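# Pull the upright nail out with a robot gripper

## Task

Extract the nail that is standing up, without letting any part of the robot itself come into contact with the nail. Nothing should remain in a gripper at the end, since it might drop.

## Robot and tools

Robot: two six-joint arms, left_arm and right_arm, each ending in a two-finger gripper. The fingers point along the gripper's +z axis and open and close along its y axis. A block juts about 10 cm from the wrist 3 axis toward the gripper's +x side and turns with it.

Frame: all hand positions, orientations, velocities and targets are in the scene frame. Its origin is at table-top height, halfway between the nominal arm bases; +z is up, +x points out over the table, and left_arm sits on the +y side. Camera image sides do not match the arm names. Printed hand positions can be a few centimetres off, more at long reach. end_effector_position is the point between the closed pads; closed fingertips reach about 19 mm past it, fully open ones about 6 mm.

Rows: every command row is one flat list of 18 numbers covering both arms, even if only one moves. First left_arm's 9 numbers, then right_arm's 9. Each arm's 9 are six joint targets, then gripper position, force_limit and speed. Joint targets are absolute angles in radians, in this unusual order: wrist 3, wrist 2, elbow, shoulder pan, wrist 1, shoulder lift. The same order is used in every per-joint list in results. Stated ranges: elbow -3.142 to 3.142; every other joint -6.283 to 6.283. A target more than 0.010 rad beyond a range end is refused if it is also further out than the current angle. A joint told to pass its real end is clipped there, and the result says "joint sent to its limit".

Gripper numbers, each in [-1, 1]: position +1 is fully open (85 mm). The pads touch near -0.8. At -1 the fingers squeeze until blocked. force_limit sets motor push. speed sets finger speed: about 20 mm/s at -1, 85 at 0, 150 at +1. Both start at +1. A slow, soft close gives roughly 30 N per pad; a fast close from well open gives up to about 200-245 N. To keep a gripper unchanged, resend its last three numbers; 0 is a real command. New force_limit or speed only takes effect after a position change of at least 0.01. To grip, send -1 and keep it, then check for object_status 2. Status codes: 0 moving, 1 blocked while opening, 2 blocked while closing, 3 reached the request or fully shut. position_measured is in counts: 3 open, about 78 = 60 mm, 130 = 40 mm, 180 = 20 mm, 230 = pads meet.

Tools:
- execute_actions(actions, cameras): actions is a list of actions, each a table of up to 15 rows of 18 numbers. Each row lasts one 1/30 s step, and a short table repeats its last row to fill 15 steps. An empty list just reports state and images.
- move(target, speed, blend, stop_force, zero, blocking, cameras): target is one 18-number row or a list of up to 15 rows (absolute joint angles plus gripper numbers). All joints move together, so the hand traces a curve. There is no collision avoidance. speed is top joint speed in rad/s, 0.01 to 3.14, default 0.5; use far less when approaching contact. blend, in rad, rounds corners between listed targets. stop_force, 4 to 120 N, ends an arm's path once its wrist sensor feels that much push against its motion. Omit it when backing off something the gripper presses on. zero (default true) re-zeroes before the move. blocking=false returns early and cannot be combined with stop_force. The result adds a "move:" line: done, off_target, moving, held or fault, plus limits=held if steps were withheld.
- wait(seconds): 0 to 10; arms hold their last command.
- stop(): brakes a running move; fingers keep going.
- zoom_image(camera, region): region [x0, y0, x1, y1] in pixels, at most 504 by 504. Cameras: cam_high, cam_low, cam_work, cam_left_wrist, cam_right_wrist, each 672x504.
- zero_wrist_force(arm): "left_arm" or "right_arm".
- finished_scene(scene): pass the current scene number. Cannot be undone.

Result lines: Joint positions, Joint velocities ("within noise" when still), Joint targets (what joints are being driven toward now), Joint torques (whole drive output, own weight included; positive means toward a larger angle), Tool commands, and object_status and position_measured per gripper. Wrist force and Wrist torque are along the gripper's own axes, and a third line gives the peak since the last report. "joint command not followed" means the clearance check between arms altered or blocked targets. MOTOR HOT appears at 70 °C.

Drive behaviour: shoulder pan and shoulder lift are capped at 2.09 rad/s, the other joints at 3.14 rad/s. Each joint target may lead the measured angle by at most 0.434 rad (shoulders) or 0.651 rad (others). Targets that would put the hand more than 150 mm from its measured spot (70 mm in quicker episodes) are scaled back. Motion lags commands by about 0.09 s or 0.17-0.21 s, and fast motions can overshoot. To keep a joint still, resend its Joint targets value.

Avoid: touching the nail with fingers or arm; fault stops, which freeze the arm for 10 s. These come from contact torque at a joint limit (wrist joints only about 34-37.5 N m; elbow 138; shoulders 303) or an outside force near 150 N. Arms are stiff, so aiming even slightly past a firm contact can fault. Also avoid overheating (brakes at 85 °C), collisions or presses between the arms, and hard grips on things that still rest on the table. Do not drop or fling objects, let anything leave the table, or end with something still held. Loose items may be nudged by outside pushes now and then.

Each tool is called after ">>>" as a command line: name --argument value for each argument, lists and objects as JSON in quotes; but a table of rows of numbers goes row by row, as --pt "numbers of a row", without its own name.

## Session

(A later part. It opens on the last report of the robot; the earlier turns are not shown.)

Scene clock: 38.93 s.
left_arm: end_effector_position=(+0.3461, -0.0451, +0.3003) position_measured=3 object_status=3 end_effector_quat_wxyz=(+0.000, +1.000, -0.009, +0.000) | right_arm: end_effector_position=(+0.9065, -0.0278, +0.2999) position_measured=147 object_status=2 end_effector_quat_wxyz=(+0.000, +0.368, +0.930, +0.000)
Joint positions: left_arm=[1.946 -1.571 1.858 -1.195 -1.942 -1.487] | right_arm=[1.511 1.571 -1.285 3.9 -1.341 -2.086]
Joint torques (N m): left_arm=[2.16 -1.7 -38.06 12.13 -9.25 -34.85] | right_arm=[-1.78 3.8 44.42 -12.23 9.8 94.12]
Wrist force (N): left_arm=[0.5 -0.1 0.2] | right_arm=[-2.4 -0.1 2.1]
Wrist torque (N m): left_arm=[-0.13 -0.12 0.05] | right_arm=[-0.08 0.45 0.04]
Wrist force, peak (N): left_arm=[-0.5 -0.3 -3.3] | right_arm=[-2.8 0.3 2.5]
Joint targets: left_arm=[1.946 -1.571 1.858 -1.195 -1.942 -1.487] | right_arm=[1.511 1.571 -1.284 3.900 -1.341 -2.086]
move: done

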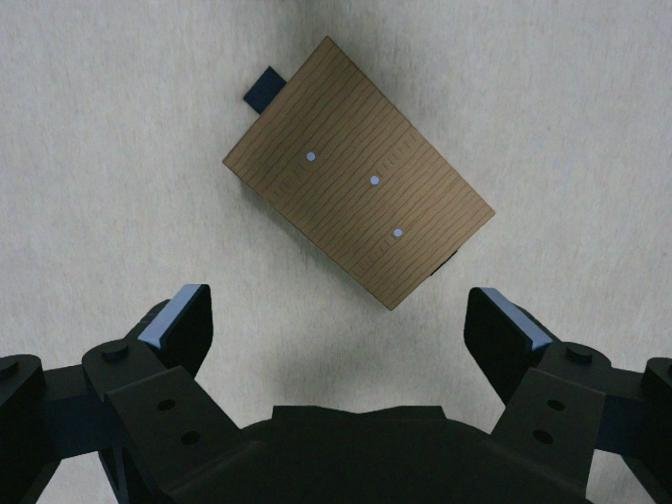

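>>> move --pt "1.9462 -1.5708 1.8578 0.3 -1.9416 -1.487 1 1 1 1.511 1.5708 -1.2845 3.9 -1.3415 -2.0864 -1 0.2 -1" --pt "1.9462 -1.5708 1.8578 0.3 -1.9416 -1.487 1 1 1 1.847 2.048 -1.9607 4.2745 -1.5822 -1.5808 -1 0.2 -1" --speed '[0.7,0.4]'

Scene clock: 46.73 s.
left_arm: end_effector_position=(+0.5637, +0.9166, +0.3002) position_measured=3 object_status=3 end_effector_quat_wxyz=(+0.000, +0.739, +0.674, +0.000) | right_arm: end_effector_position=(+0.3456, -0.1013, +0.2918) position_measured=147 object_status=2 end_effector_quat_wxyz=(-0.247, +0.378, +0.874, -0.179)
Joint positions: left_arm=[1.946 -1.571 1.858 0.3 -1.942 -1.487] | right_arm=[1.847 2.048 -1.961 4.274 -1.582 -1.581]
Joint torques (N m): left_arm=[1.66 -1.37 -51.94 10.1 -2.05 -62.1] | right_arm=[3.12 6.53 38.41 19.02 -0.89 66.73]
Wrist force (N): left_arm=[0.6 -0.1 -0.1] | right_arm=[-2.5 1.9 2.8]
Wrist torque (N m): left_arm=[-0.11 -0.10 0.09] | right_arm=[-0.45 0.16 -0.29]
Wrist force, peak (N): left_arm=[4.7 -2.8 0.1] | right_arm=[-7.9 2.3 2.0]
Joint targets: left_arm=[1.946 -1.571 1.858 0.300 -1.942 -1.487] | right_arm=[1.847 2.048 -1.961 4.274 -1.582 -1.581]
move: done

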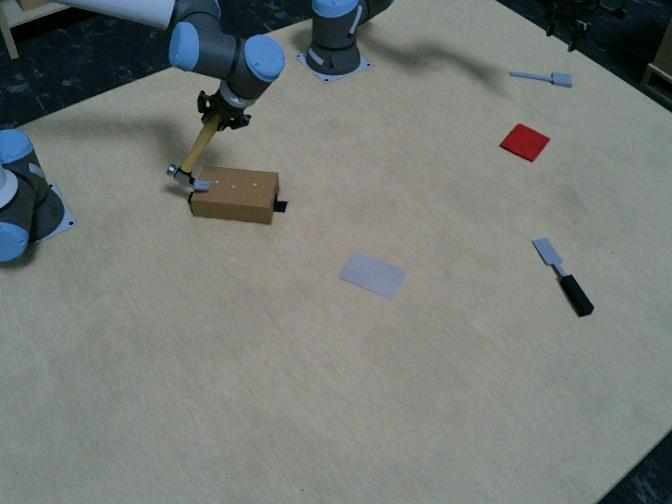

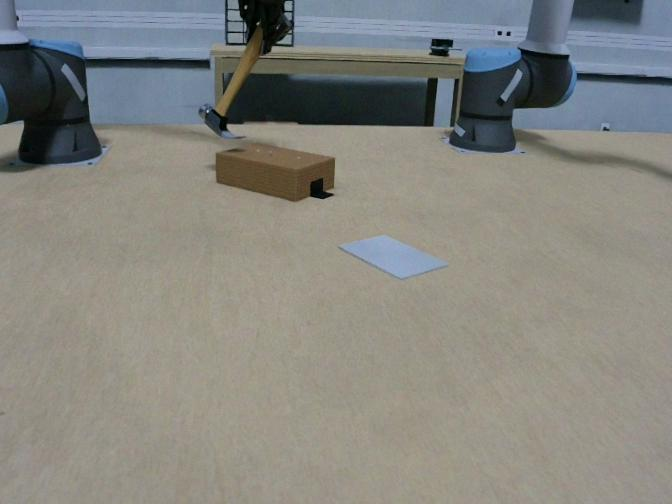

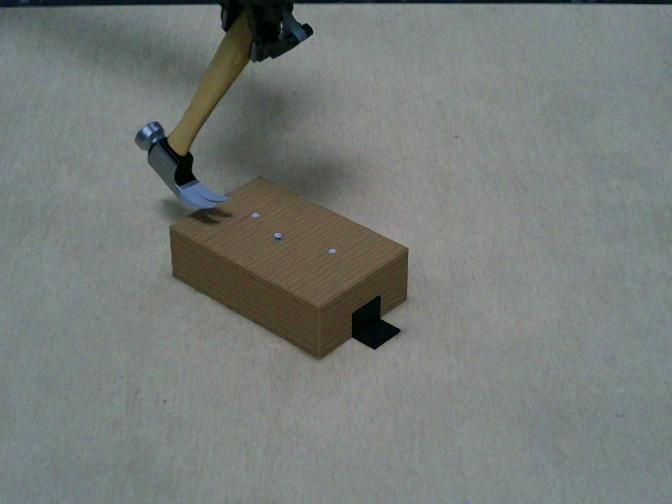

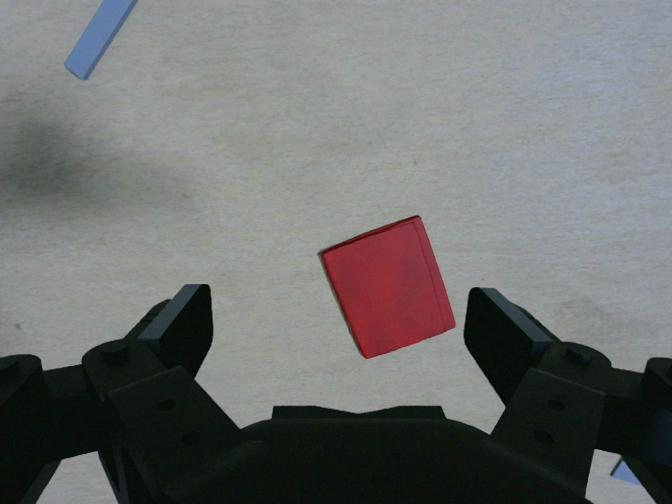

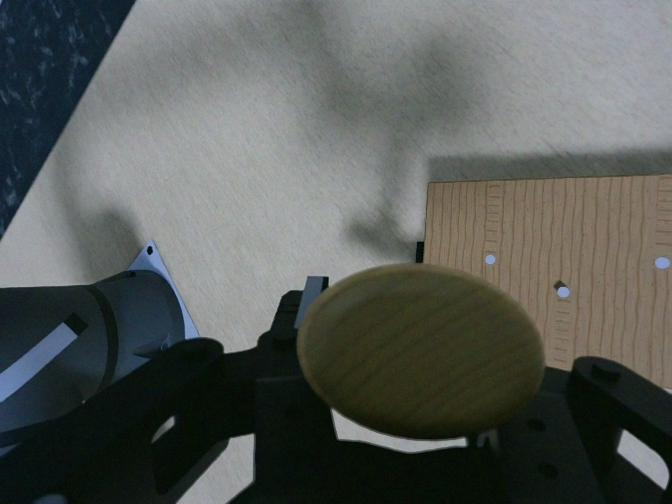

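>>> zoom_image --camera "cam_work" --region '[110, 0, 420, 232]'

>>> zoom_image --camera "cam_work" --region '[120, 100, 320, 250]'

>>> zoom_image --camera "cam_high" --region '[140, 80, 300, 230]'

>>> zoom_image --camera "cam_low" --region '[180, 0, 340, 210]'

>>> zoom_image --camera "cam_right_wrist" --region '[400, 150, 672, 400]'

Scaled by 1.626 from the camera's image (finer frame: 960x720).

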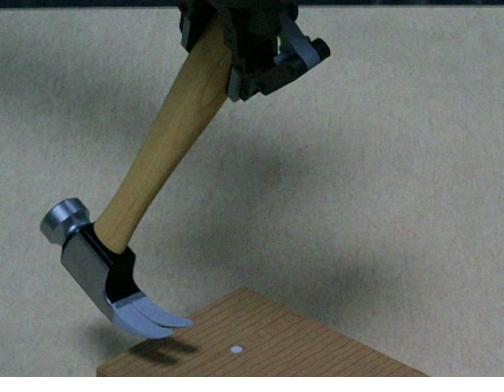

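Scaled by 2.520 from the camera's image (finer frame: 960x720).

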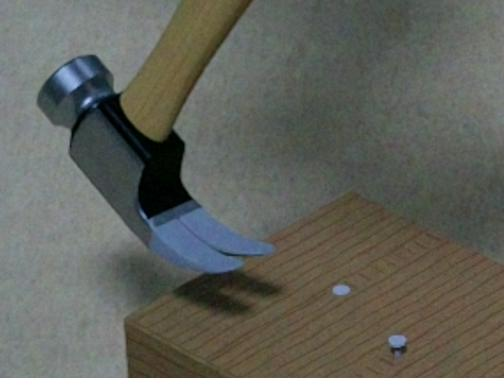

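Scaled by 3.150 from the camera's image (finer frame: 960x720).

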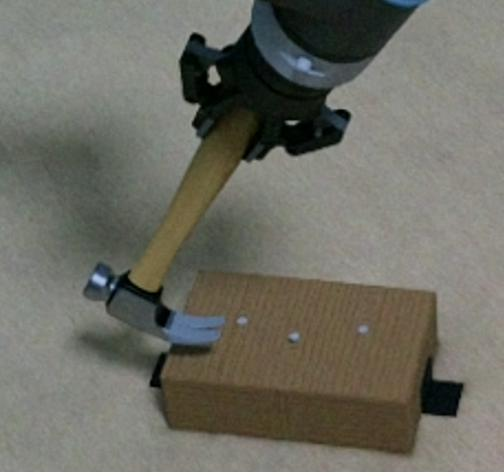

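Scaled by 2.400 from the camera's image (finer frame: 960x720).

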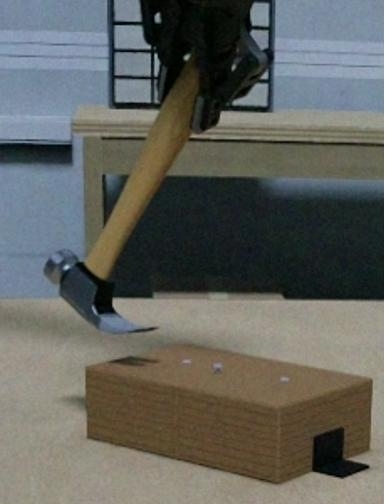

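Scaled by 1.853 from the camera's image (finer frame: 960x720).

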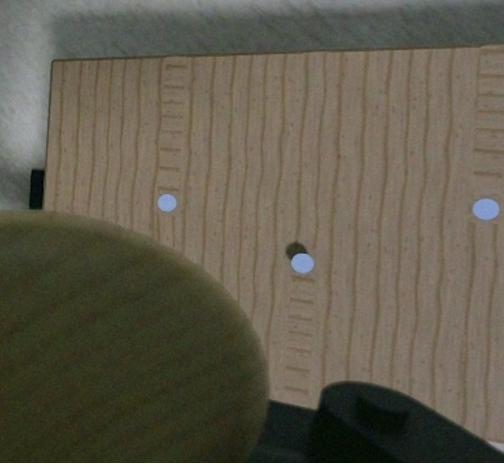

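>>> move --target '[1.9462,-1.5708,1.8578,0.3,-1.9416,-1.487,1,1,1,1.8161,2.0661,-1.9189,4.2579,-1.6375,-1.6828,-1,0.2,-1]' --speed 0.08 --stop_force 10 --cameras '["cam_work","cam_high","cam_low"]'

>>> zoom_image --camera "cam_work" --region '[120, 100, 320, 250]'

>>> zoom_image --camera "cam_low" --region '[200, 80, 340, 185]'

>>> zoom_image --camera "cam_high" --region '[160, 130, 300, 235]'

Scene clock: 50.87 s.
left_arm: end_effector_position=(+0.5637, +0.9166, +0.3002) position_measured=3 object_status=3 end_effector_quat_wxyz=(+0.000, +0.739, +0.674, +0.000) | right_arm: end_effector_position=(+0.3567, -0.0886, +0.2596) position_measured=147 object_status=2 end_effector_quat_wxyz=(-0.262, +0.382, +0.857, -0.226)
Joint positions: left_arm=[1.946 -1.571 1.858 0.3 -1.942 -1.487] | right_arm=[1.816 2.066 -1.919 4.258 -1.638 -1.683]
Joint torques (N m): left_arm=[1.22 -1.23 -51.54 11.89 -1.02 -59.55] | right_arm=[-2.7 6.39 47.42 -16.6 -1.76 45.83]
Wrist force (N): left_arm=[0.4 -0.2 0.0] | right_arm=[-2.3 1.7 2.3]
Wrist torque (N m): left_arm=[-0.14 -0.08 0.09] | right_arm=[-0.49 0.19 -0.33]
Wrist force, peak (N): left_arm=[0.6 0.3 -0.5] | right_arm=[-2.2 3.0 2.6]
Joint targets: left_arm=[1.946 -1.571 1.858 0.300 -1.942 -1.487] | right_arm=[1.816 2.066 -1.919 4.258 -1.637 -1.683]
move: done
Images, in order (width x height): cam_high 672x504, cam_low 672x504, cam_work 672x504.

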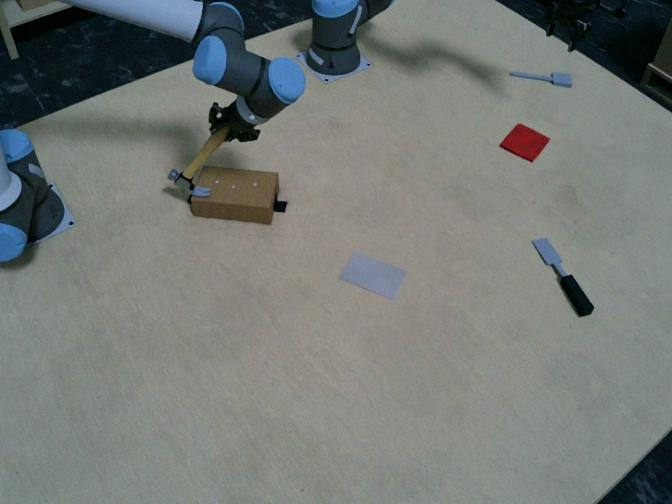

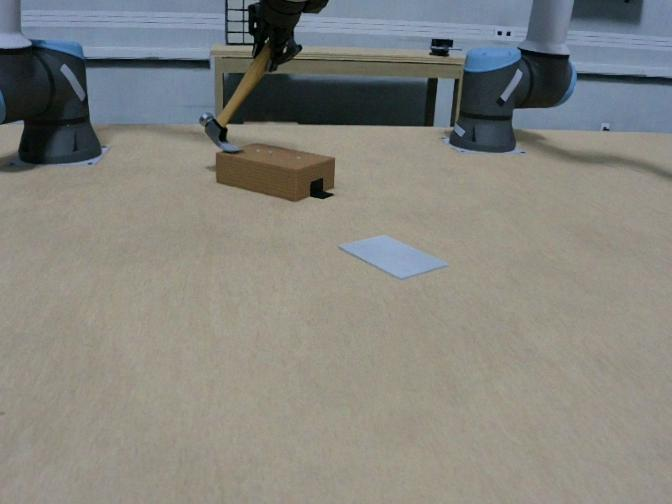

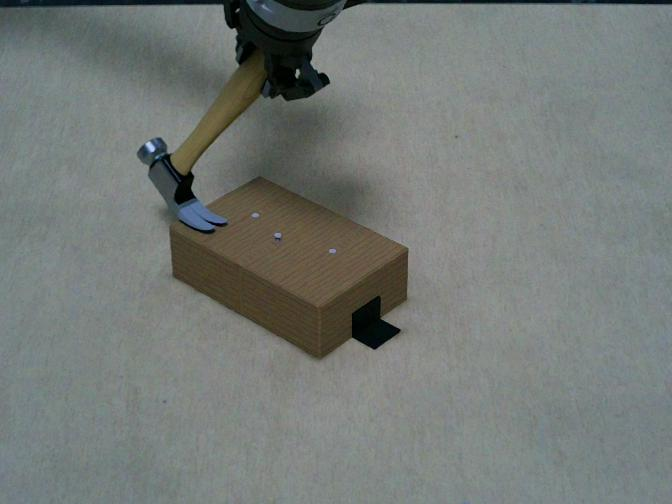

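Scaled by 2.520 from the camera's image (finer frame: 960x720).

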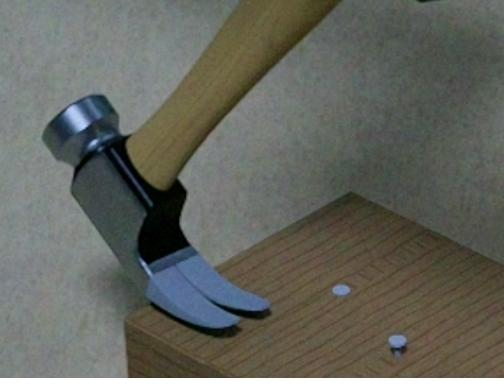

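Scaled by 3.600 from the camera's image (finer frame: 960x720).

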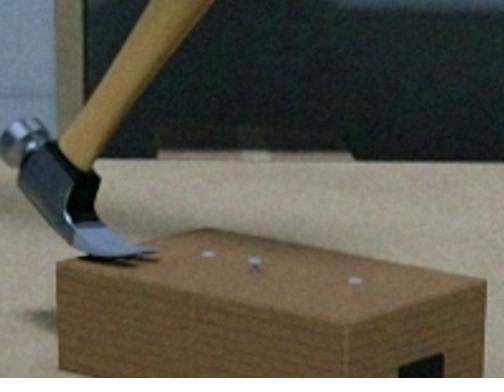

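Scaled by 3.600 from the camera's image (finer frame: 960x720).

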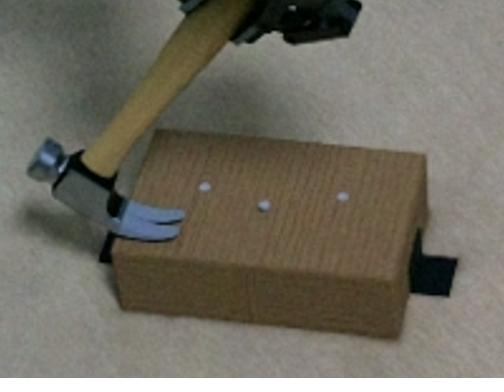

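>>> move --target '[1.9462,-1.5708,1.8578,0.3,-1.9416,-1.487,1,1,1,1.8381,2.0774,-1.8831,4.2803,-1.6299,-1.7157,-1,0.2,-1]' --speed 0.08 --stop_force 10 --cameras '["cam_work","cam_high","cam_low"]'

>>> zoom_image --camera "cam_work" --region '[160, 130, 320, 250]'

>>> zoom_image --camera "cam_low" --region '[200, 80, 340, 185]'

>>> zoom_image --camera "cam_high" --region '[160, 130, 300, 235]'

Scene clock: 53.60 s.
left_arm: end_effector_position=(+0.5637, +0.9166, +0.3002) position_measured=3 object_status=3 end_effector_quat_wxyz=(+0.000, +0.739, +0.674, +0.000) | right_arm: end_effector_position=(+0.3535, -0.0591, +0.2596) position_measured=147 object_status=2 end_effector_quat_wxyz=(-0.262, +0.382, +0.857, -0.226)
Joint positions: left_arm=[1.946 -1.571 1.858 0.3 -1.942 -1.487] | right_arm=[1.838 2.077 -1.883 4.28 -1.63 -1.716]
Joint torques (N m): left_arm=[1.27 -1.53 -49.88 6.3 -0.83 -61.13] | right_arm=[3.29 6.62 48.28 18.75 6.09 50.24]
Wrist force (N): left_arm=[0.3 -0.1 0.1] | right_arm=[-2.6 2.2 2.5]
Wrist torque (N m): left_arm=[-0.12 -0.06 0.09] | right_arm=[-0.42 0.25 -0.33]
Wrist force, peak (N): left_arm=[0.6 -0.1 -0.5] | right_arm=[-2.9 2.6 3.1]
Joint targets: left_arm=[1.946 -1.571 1.858 0.300 -1.942 -1.487] | right_arm=[1.838 2.077 -1.883 4.280 -1.630 -1.716]
move: done
Images, in order (width x height): cam_high 672x504, cam_low 672x504, cam_work 672x504.

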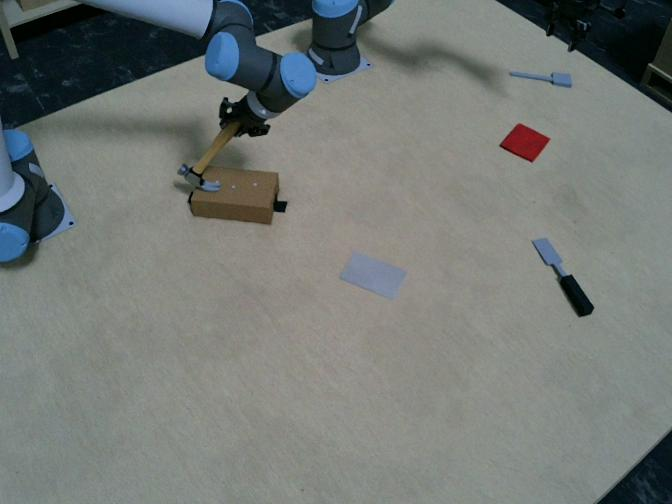

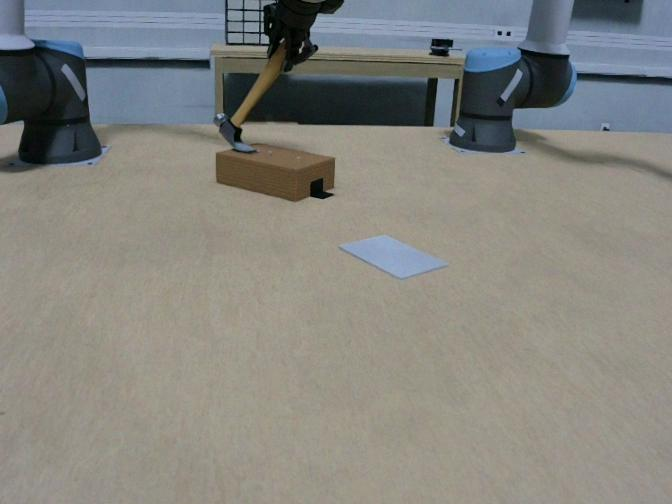

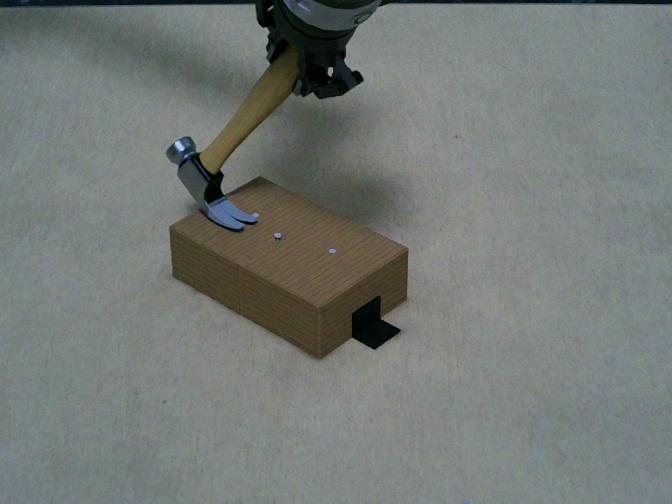

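Scaled by 3.150 from the camera's image (finer frame: 960x720).

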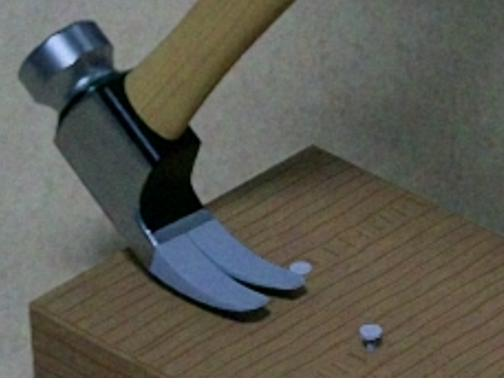

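Scaled by 3.600 from the camera's image (finer frame: 960x720).

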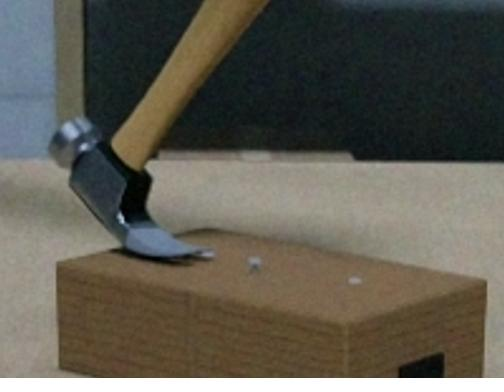

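Scaled by 3.600 from the camera's image (finer frame: 960x720).

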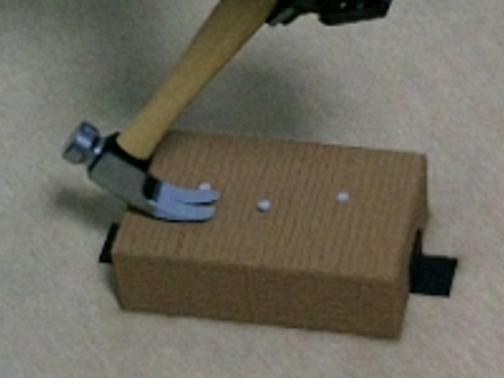

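>>> move --target '[1.9462,-1.5708,1.8578,0.3,-1.9416,-1.487,1,1,1,1.8381,2.0774,-1.8915,4.2803,-1.6154,-1.7219,-1,0.2,-1]' --speed 0.01 --stop_force 5 --cameras '["cam_work","cam_high","cam_low"]'

>>> zoom_image --camera "cam_work" --region '[200, 180, 300, 255]'

>>> zoom_image --camera "cam_low" --region '[220, 110, 300, 170]'

Scene clock: 55.83 s.
left_arm: end_effector_position=(+0.5637, +0.9166, +0.3002) position_measured=3 object_status=3 end_effector_quat_wxyz=(+0.000, +0.739, +0.674, +0.000) | right_arm: end_effector_position=(+0.3535, -0.0591, +0.2581) position_measured=147 object_status=2 end_effector_quat_wxyz=(-0.262, +0.382, +0.857, -0.226)
Joint positions: left_arm=[1.946 -1.571 1.858 0.3 -1.942 -1.487] | right_arm=[1.838 2.077 -1.885 4.28 -1.627 -1.717]
Joint torques (N m): left_arm=[0.99 -1.35 -48.36 7.96 -1.47 -62.64] | right_arm=[2.99 -1.54 46.08 19.4 -1.61 76.21]
Wrist force (N): left_arm=[0.4 0.1 -0.1] | right_arm=[-1.1 0.8 -0.7]
Wrist torque (N m): left_arm=[-0.09 -0.07 0.09] | right_arm=[-0.33 0.17 -0.30]
Wrist force, peak (N): left_arm=[0.7 0.4 0.2] | right_arm=[1.5 -2.7 -6.5]
Joint targets: left_arm=[1.946 -1.571 1.858 0.300 -1.942 -1.487] | right_arm=[1.838 2.077 -1.885 4.280 -1.627 -1.717]
move: contact (right_arm); right_arm: the wrist 1 is farthest, 0.012 rad from its target
Images, in order (width x height): cam_high 672x504, cam_low 672x504, cam_work 672x504.

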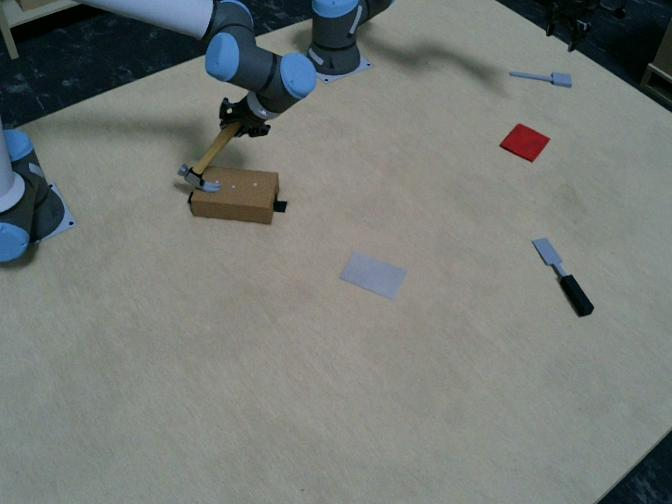

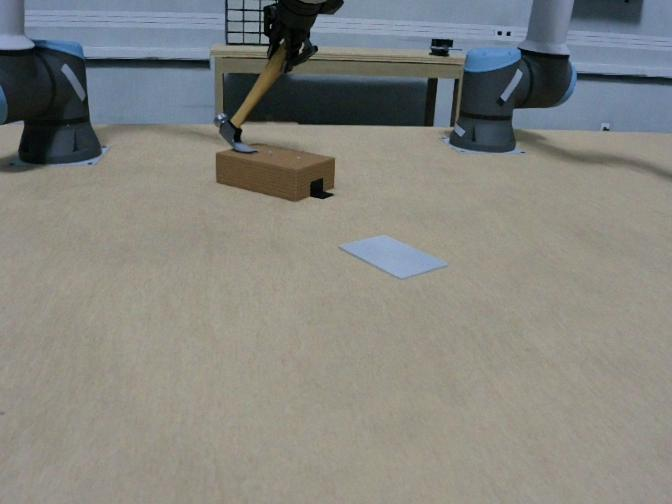

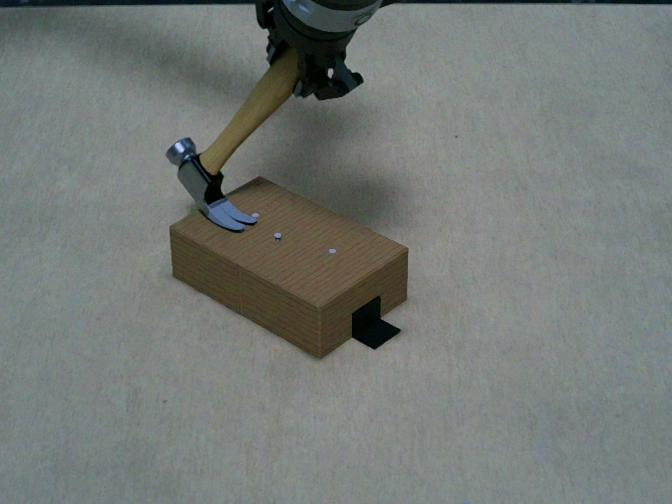

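Scaled by 5.040 from the camera's image (finer frame: 960x720).

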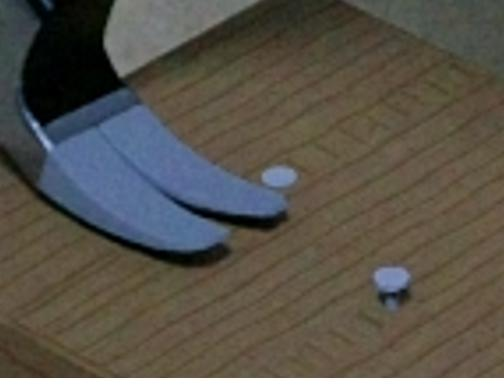

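Scaled by 6.300 from the camera's image (finer frame: 960x720).

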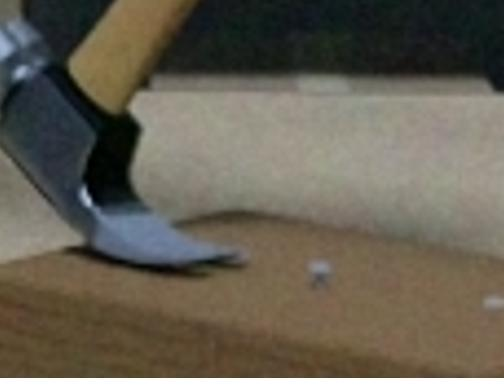

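>>> move --target '[1.9462,-1.5708,1.8578,0.3,-1.9416,-1.487,1,1,1,1.8,2.09,-1.7667,4.2589,-1.7523,-1.8289,-1,0.2,-1]' --speed 0.05 --stop_force 12 --cameras '["cam_work","cam_high","cam_low"]'

>>> zoom_image --camera "cam_work" --region '[200, 180, 300, 255]'

>>> zoom_image --camera "cam_low" --region '[220, 110, 300, 170]'

>>> zoom_image --camera "cam_high" --region '[180, 150, 280, 225]'

Scene clock: 60.60 s.
left_arm: end_effector_position=(+0.5637, +0.9166, +0.3002) position_measured=3 object_status=3 end_effector_quat_wxyz=(+0.000, +0.739, +0.674, +0.000) | right_arm: end_effector_position=(+0.3780, -0.0305, +0.2529) position_measured=147 object_status=2 end_effector_quat_wxyz=(-0.276, +0.384, +0.838, -0.273)
Joint positions: left_arm=[1.946 -1.571 1.858 0.3 -1.942 -1.487] | right_arm=[1.8 2.09 -1.767 4.259 -1.752 -1.829]
Joint torques (N m): left_arm=[1.46 -0.66 -46.98 3.4 -1.34 -59.26] | right_arm=[-3.01 6.5 47.85 -17.75 -2.15 61.12]
Wrist force (N): left_arm=[0.4 -0.1 -0.1] | right_arm=[-3.2 2.7 1.9]
Wrist torque (N m): left_arm=[-0.12 -0.08 0.08] | right_arm=[-0.47 0.28 -0.41]
Wrist force, peak (N): left_arm=[0.9 -0.1 -0.4] | right_arm=[-3.4 2.6 2.6]
Joint targets: left_arm=[1.946 -1.571 1.858 0.300 -1.942 -1.487] | right_arm=[1.800 2.090 -1.767 4.259 -1.752 -1.829]
move: done
Images, in order (width x height): cam_high 672x504, cam_low 672x504, cam_work 672x504.

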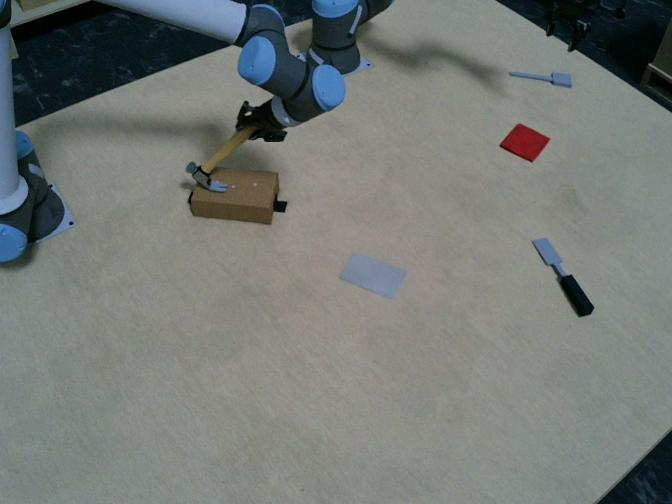

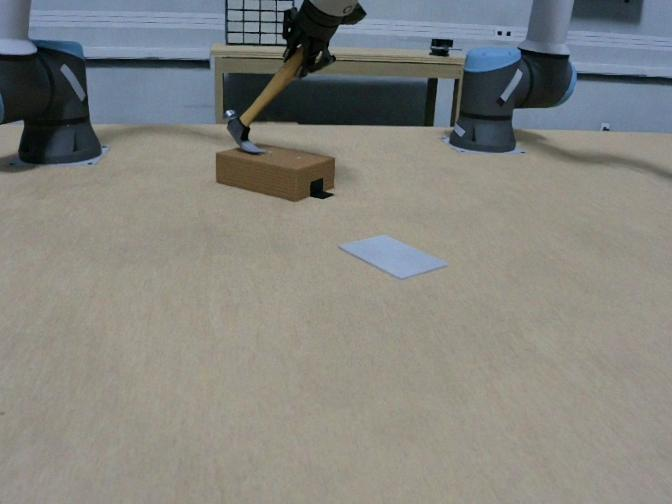

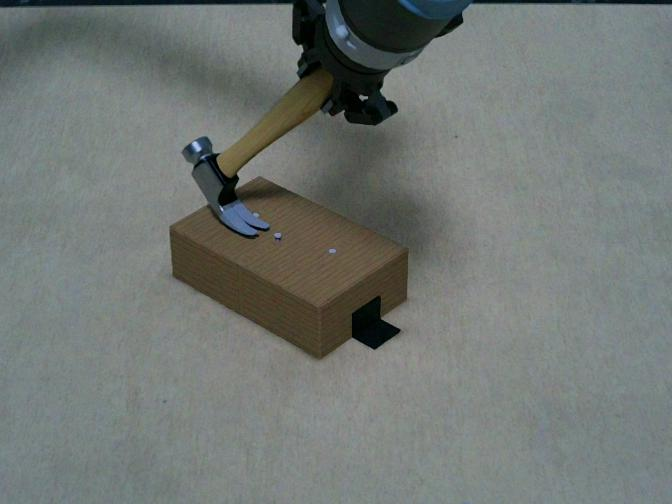

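Scaled by 5.040 from the camera's image (finer frame: 960x720).

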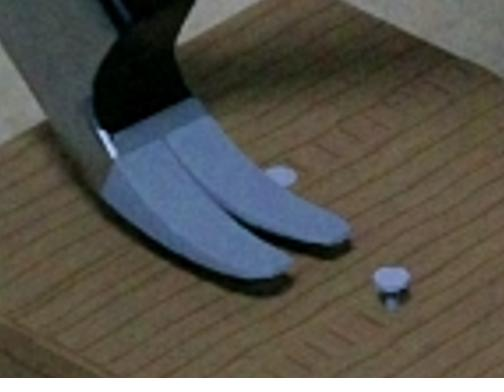

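Scaled by 6.300 from the camera's image (finer frame: 960x720).

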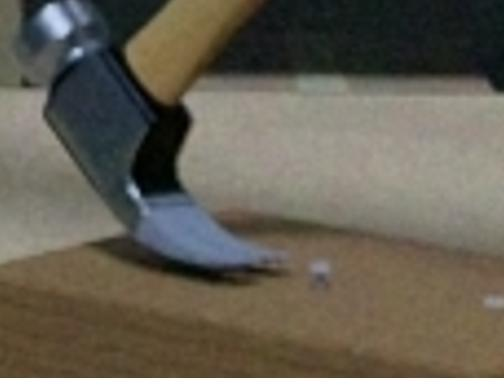

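Scaled by 5.040 from the camera's image (finer frame: 960x720).

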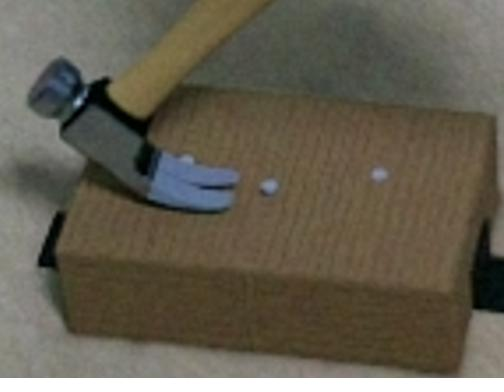

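>>> move --target '[1.9462,-1.5708,1.8578,0.3,-1.9416,-1.487,1,1,1,1.8,2.09,-1.7717,4.2589,-1.7435,-1.8327,-1,0.2,-1]' --speed 0.01 --stop_force 5 --cameras '["cam_work","cam_high","cam_low"]'

>>> zoom_image --camera "cam_work" --region '[200, 180, 300, 255]'

>>> zoom_image --camera "cam_low" --region '[220, 110, 300, 170]'

Scene clock: 66.10 s.
left_arm: end_effector_position=(+0.5637, +0.9166, +0.3002) position_measured=3 object_status=3 end_effector_quat_wxyz=(+0.000, +0.739, +0.674, +0.000) | right_arm: end_effector_position=(+0.3780, -0.0304, +0.2497) position_measured=147 object_status=2 end_effector_quat_wxyz=(-0.276, +0.384, +0.838, -0.273)
Joint positions: left_arm=[1.946 -1.571 1.858 0.3 -1.942 -1.487] | right_arm=[1.8 2.09 -1.77 4.259 -1.747 -1.831]
Joint torques (N m): left_arm=[0.8 -1.36 -45.7 3.25 -1.16 -64.16] | right_arm=[-2.49 -1.77 44.23 -12.43 -1.96 84.54]
Wrist force (N): left_arm=[0.4 0.0 -0.3] | right_arm=[-1.1 0.4 -3.0]
Wrist torque (N m): left_arm=[-0.10 -0.07 0.08] | right_arm=[-0.33 0.24 -0.36]
Wrist force, peak (N): left_arm=[0.7 0.1 -0.6] | right_arm=[1.2 -3.1 -8.6]
Joint targets: left_arm=[1.946 -1.571 1.858 0.300 -1.942 -1.487] | right_arm=[1.800 2.090 -1.770 4.259 -1.747 -1.831]
move: contact (right_arm)
Images, in order (width x height): cam_high 672x504, cam_low 672x504, cam_work 672x504.

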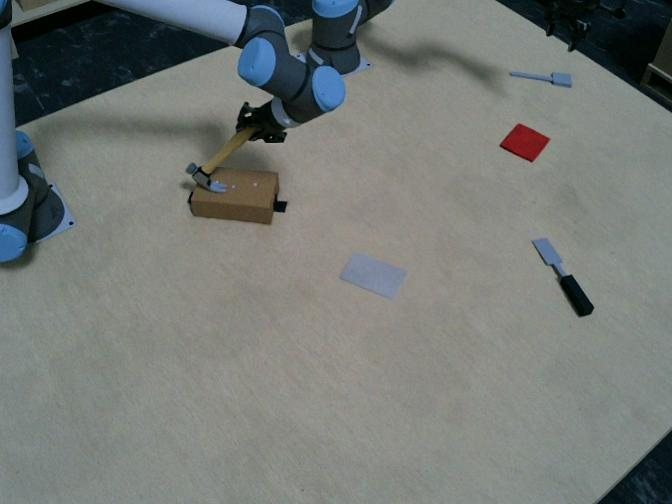

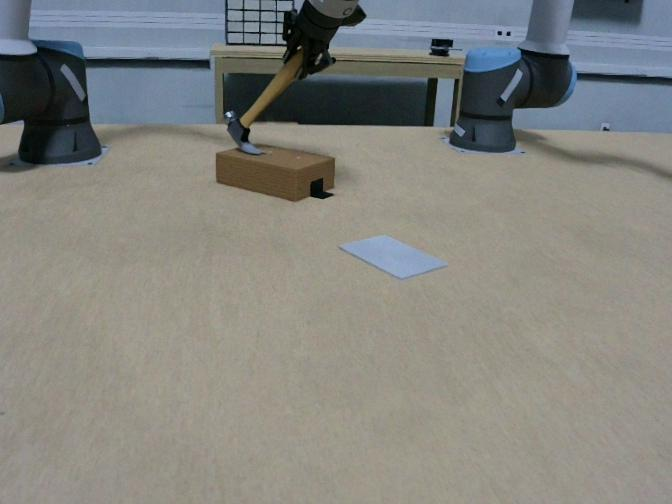

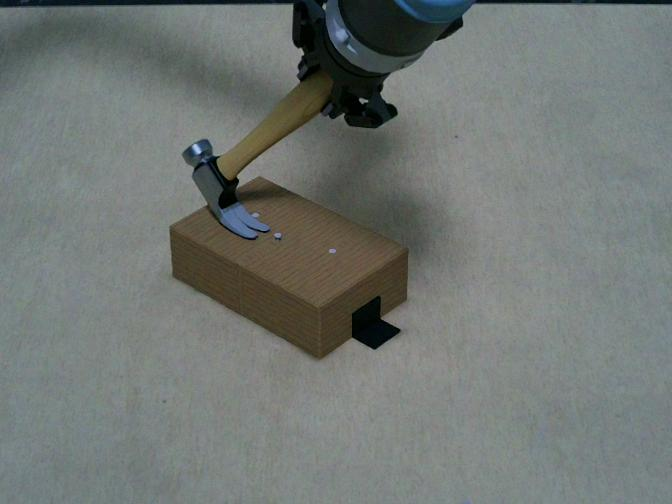

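Scaled by 5.040 from the camera's image (finer frame: 960x720).

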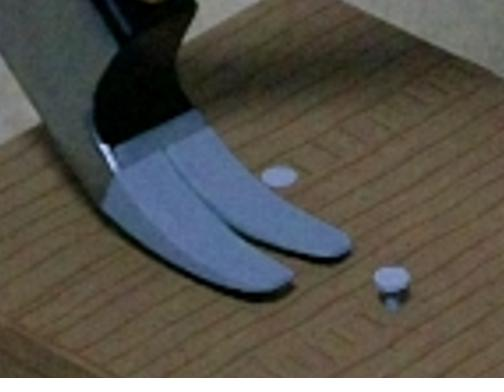

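Scaled by 6.300 from the camera's image (finer frame: 960x720).

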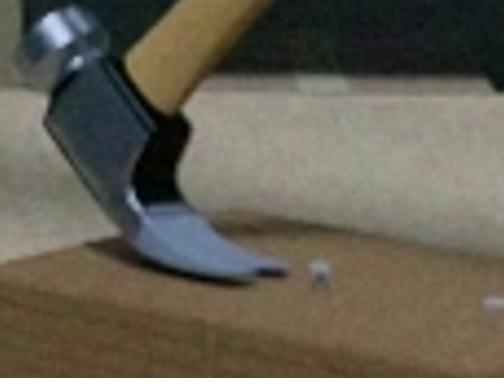

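>>> move --pt "1.9462 -1.5708 1.8578 0.3 -1.9416 -1.487 1 1 1 1.7943 2.0864 -1.7325 4.2528 -1.7597 -1.8585 -1 0.2 -1" --pt "1.9462 -1.5708 1.8578 0.3 -1.9416 -1.487 1 1 1 1.7886 2.0828 -1.6948 4.2469 -1.7726 -1.8861 -1 0.2 -1" --speed 0.03 --blend 0.005 --stop_force 12 --cameras '["cam_work","cam_high","cam_low"]'

>>> zoom_image --camera "cam_work" --region '[200, 180, 300, 255]'

>>> zoom_image --camera "cam_low" --region '[220, 110, 300, 170]'

>>> zoom_image --camera "cam_high" --region '[180, 150, 280, 225]'

Scene clock: 71.03 s.
left_arm: end_effector_position=(+0.5637, +0.9166, +0.3002) position_measured=3 object_status=3 end_effector_quat_wxyz=(+0.000, +0.739, +0.674, +0.000) | right_arm: end_effector_position=(+0.4016, -0.0039, +0.2500) position_measured=147 object_status=2 end_effector_quat_wxyz=(-0.276, +0.384, +0.838, -0.273)
Joint positions: left_arm=[1.946 -1.571 1.858 0.3 -1.942 -1.487] | right_arm=[1.789 2.083 -1.696 4.247 -1.772 -1.885]
Joint torques (N m): left_arm=[0.62 -1.25 -44.48 -0.3 -1.31 -61.93] | right_arm=[1.6 0.35 43.93 0.2 7.83 99.01]
Wrist force (N): left_arm=[0.5 0.0 0.1] | right_arm=[-1.4 1.2 15.4]
Wrist torque (N m): left_arm=[-0.10 -0.09 0.08] | right_arm=[0.41 1.48 -0.42]
Wrist force, peak (N): left_arm=[1.0 0.2 -0.1] | right_arm=[-2.5 4.1 18.9]
Joint targets: left_arm=[1.946 -1.571 1.858 0.300 -1.942 -1.487] | right_arm=[1.789 2.083 -1.696 4.247 -1.772 -1.885]
move: contact (right_arm); path passed 1 of 2 targets
Images, in order (width x height): cam_high 672x504, cam_low 672x504, cam_work 672x504.

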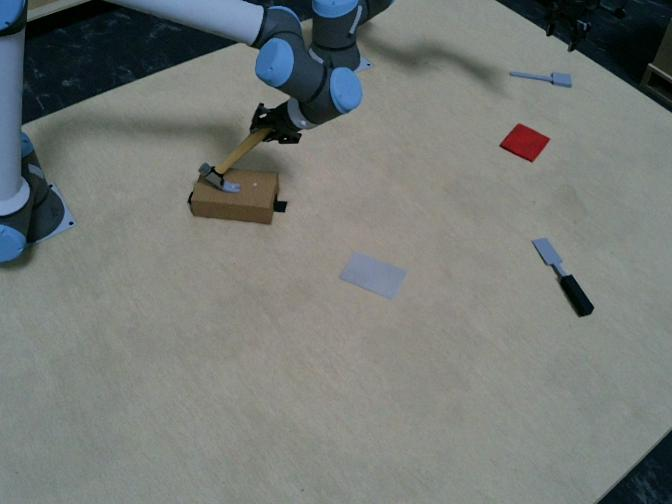

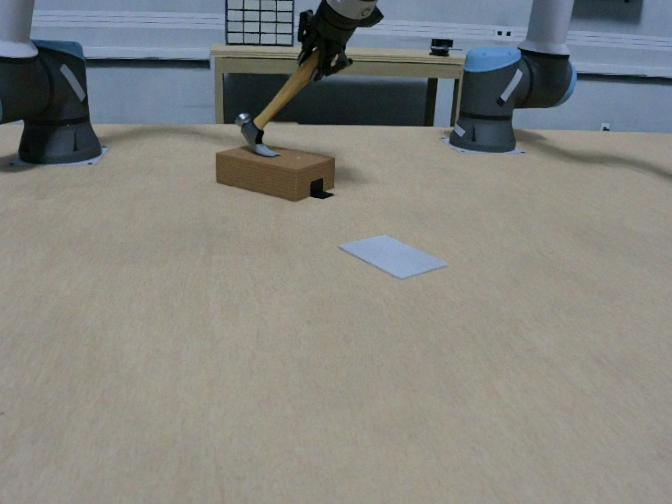

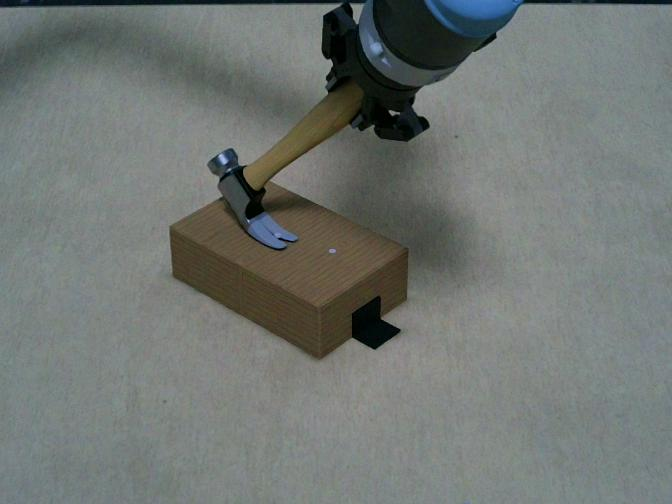

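Scaled by 5.040 from the camera's image (finer frame: 960x720).

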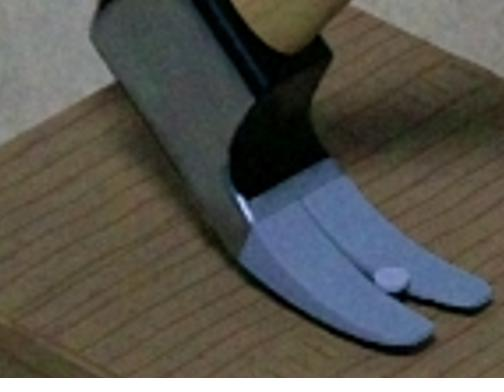

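Scaled by 6.300 from the camera's image (finer frame: 960x720).

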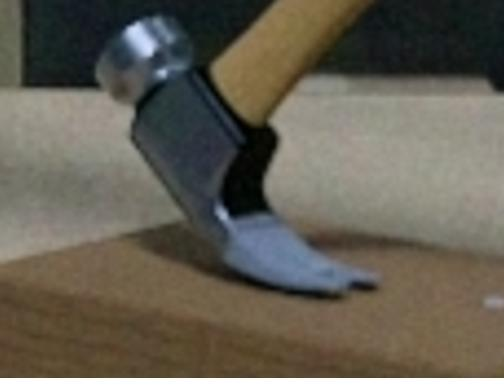

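Scaled by 5.040 from the camera's image (finer frame: 960x720).

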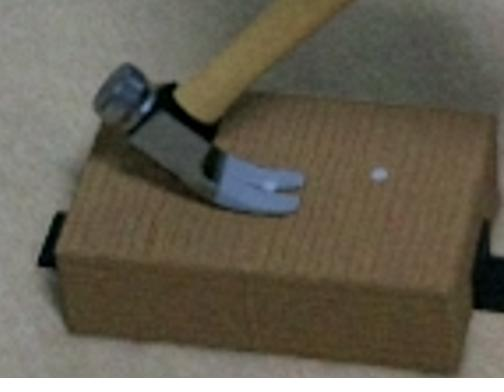

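>>> move --target '[1.9462,-1.5708,1.8578,0.3,-1.9416,-1.487,1,1,1,1.8192,2.0678,-1.7816,4.2610,-1.6569,-1.7992,-1,0.2,-1]' --speed 0.05 --stop_force 45 --cameras '["cam_work","cam_low"]'

>>> zoom_image --camera "cam_work" --region '[200, 180, 320, 270]'

>>> zoom_image --camera "cam_low" --region '[220, 110, 300, 170]'

Scene clock: 77.97 s.
left_arm: end_effector_position=(+0.5637, +0.9166, +0.3002) position_measured=3 object_status=3 end_effector_quat_wxyz=(+0.000, +0.739, +0.674, +0.000) | right_arm: end_effector_position=(+0.3881, -0.0193, +0.2584) position_measured=147 object_status=2 end_effector_quat_wxyz=(-0.262, +0.382, +0.857, -0.226)
Joint positions: left_arm=[1.946 -1.571 1.858 0.3 -1.942 -1.487] | right_arm=[1.819 2.068 -1.782 4.261 -1.657 -1.799]
Joint torques (N m): left_arm=[0.36 -1.38 -42.68 -5.95 -1.31 -61.47] | right_arm=[4.13 -2.09 40.6 17.21 3.4 91.5]
Wrist force (N): left_arm=[0.6 -0.1 0.1] | right_arm=[-0.3 9.3 10.9]
Wrist torque (N m): left_arm=[-0.12 -0.10 0.08] | right_arm=[-1.11 1.42 -1.09]
Wrist force, peak (N): left_arm=[0.8 0.1 0.0] | right_arm=[-2.3 2.1 17.2]
Joint targets: left_arm=[1.946 -1.571 1.858 0.300 -1.942 -1.487] | right_arm=[1.819 2.068 -1.782 4.261 -1.657 -1.799]
move: done
Images, in order (width x height): cam_low 672x504, cam_work 672x504.

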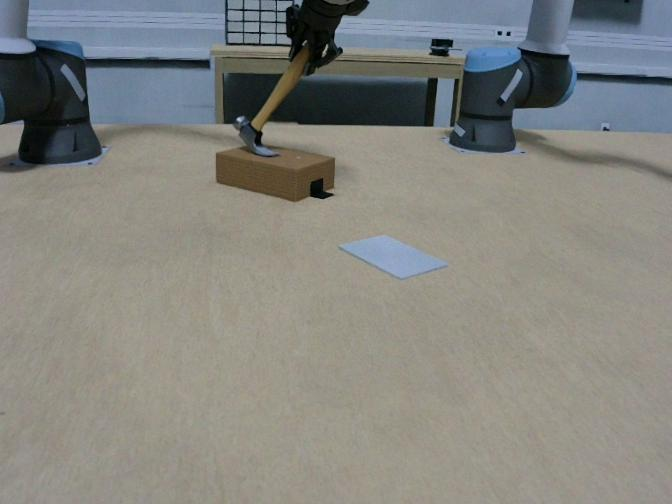

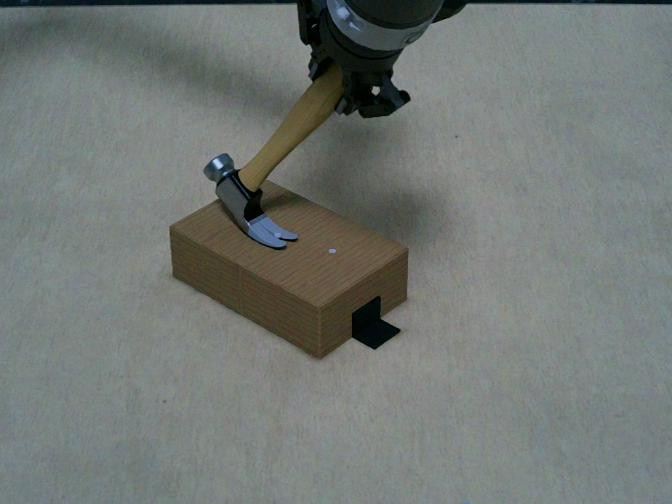

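Scaled by 4.200 from the camera's image (finer frame: 960x720).

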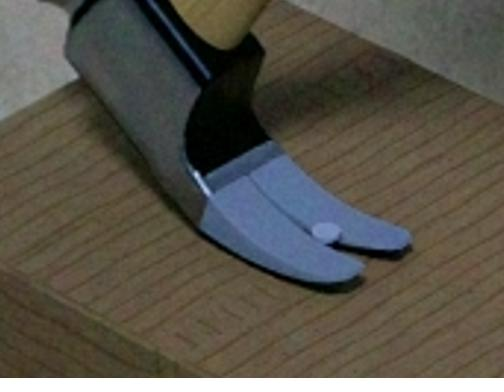

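Scaled by 6.300 from the camera's image (finer frame: 960x720).

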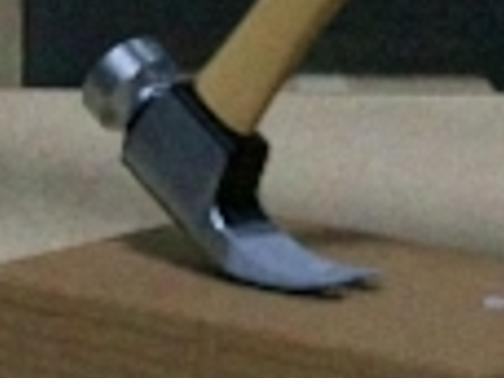

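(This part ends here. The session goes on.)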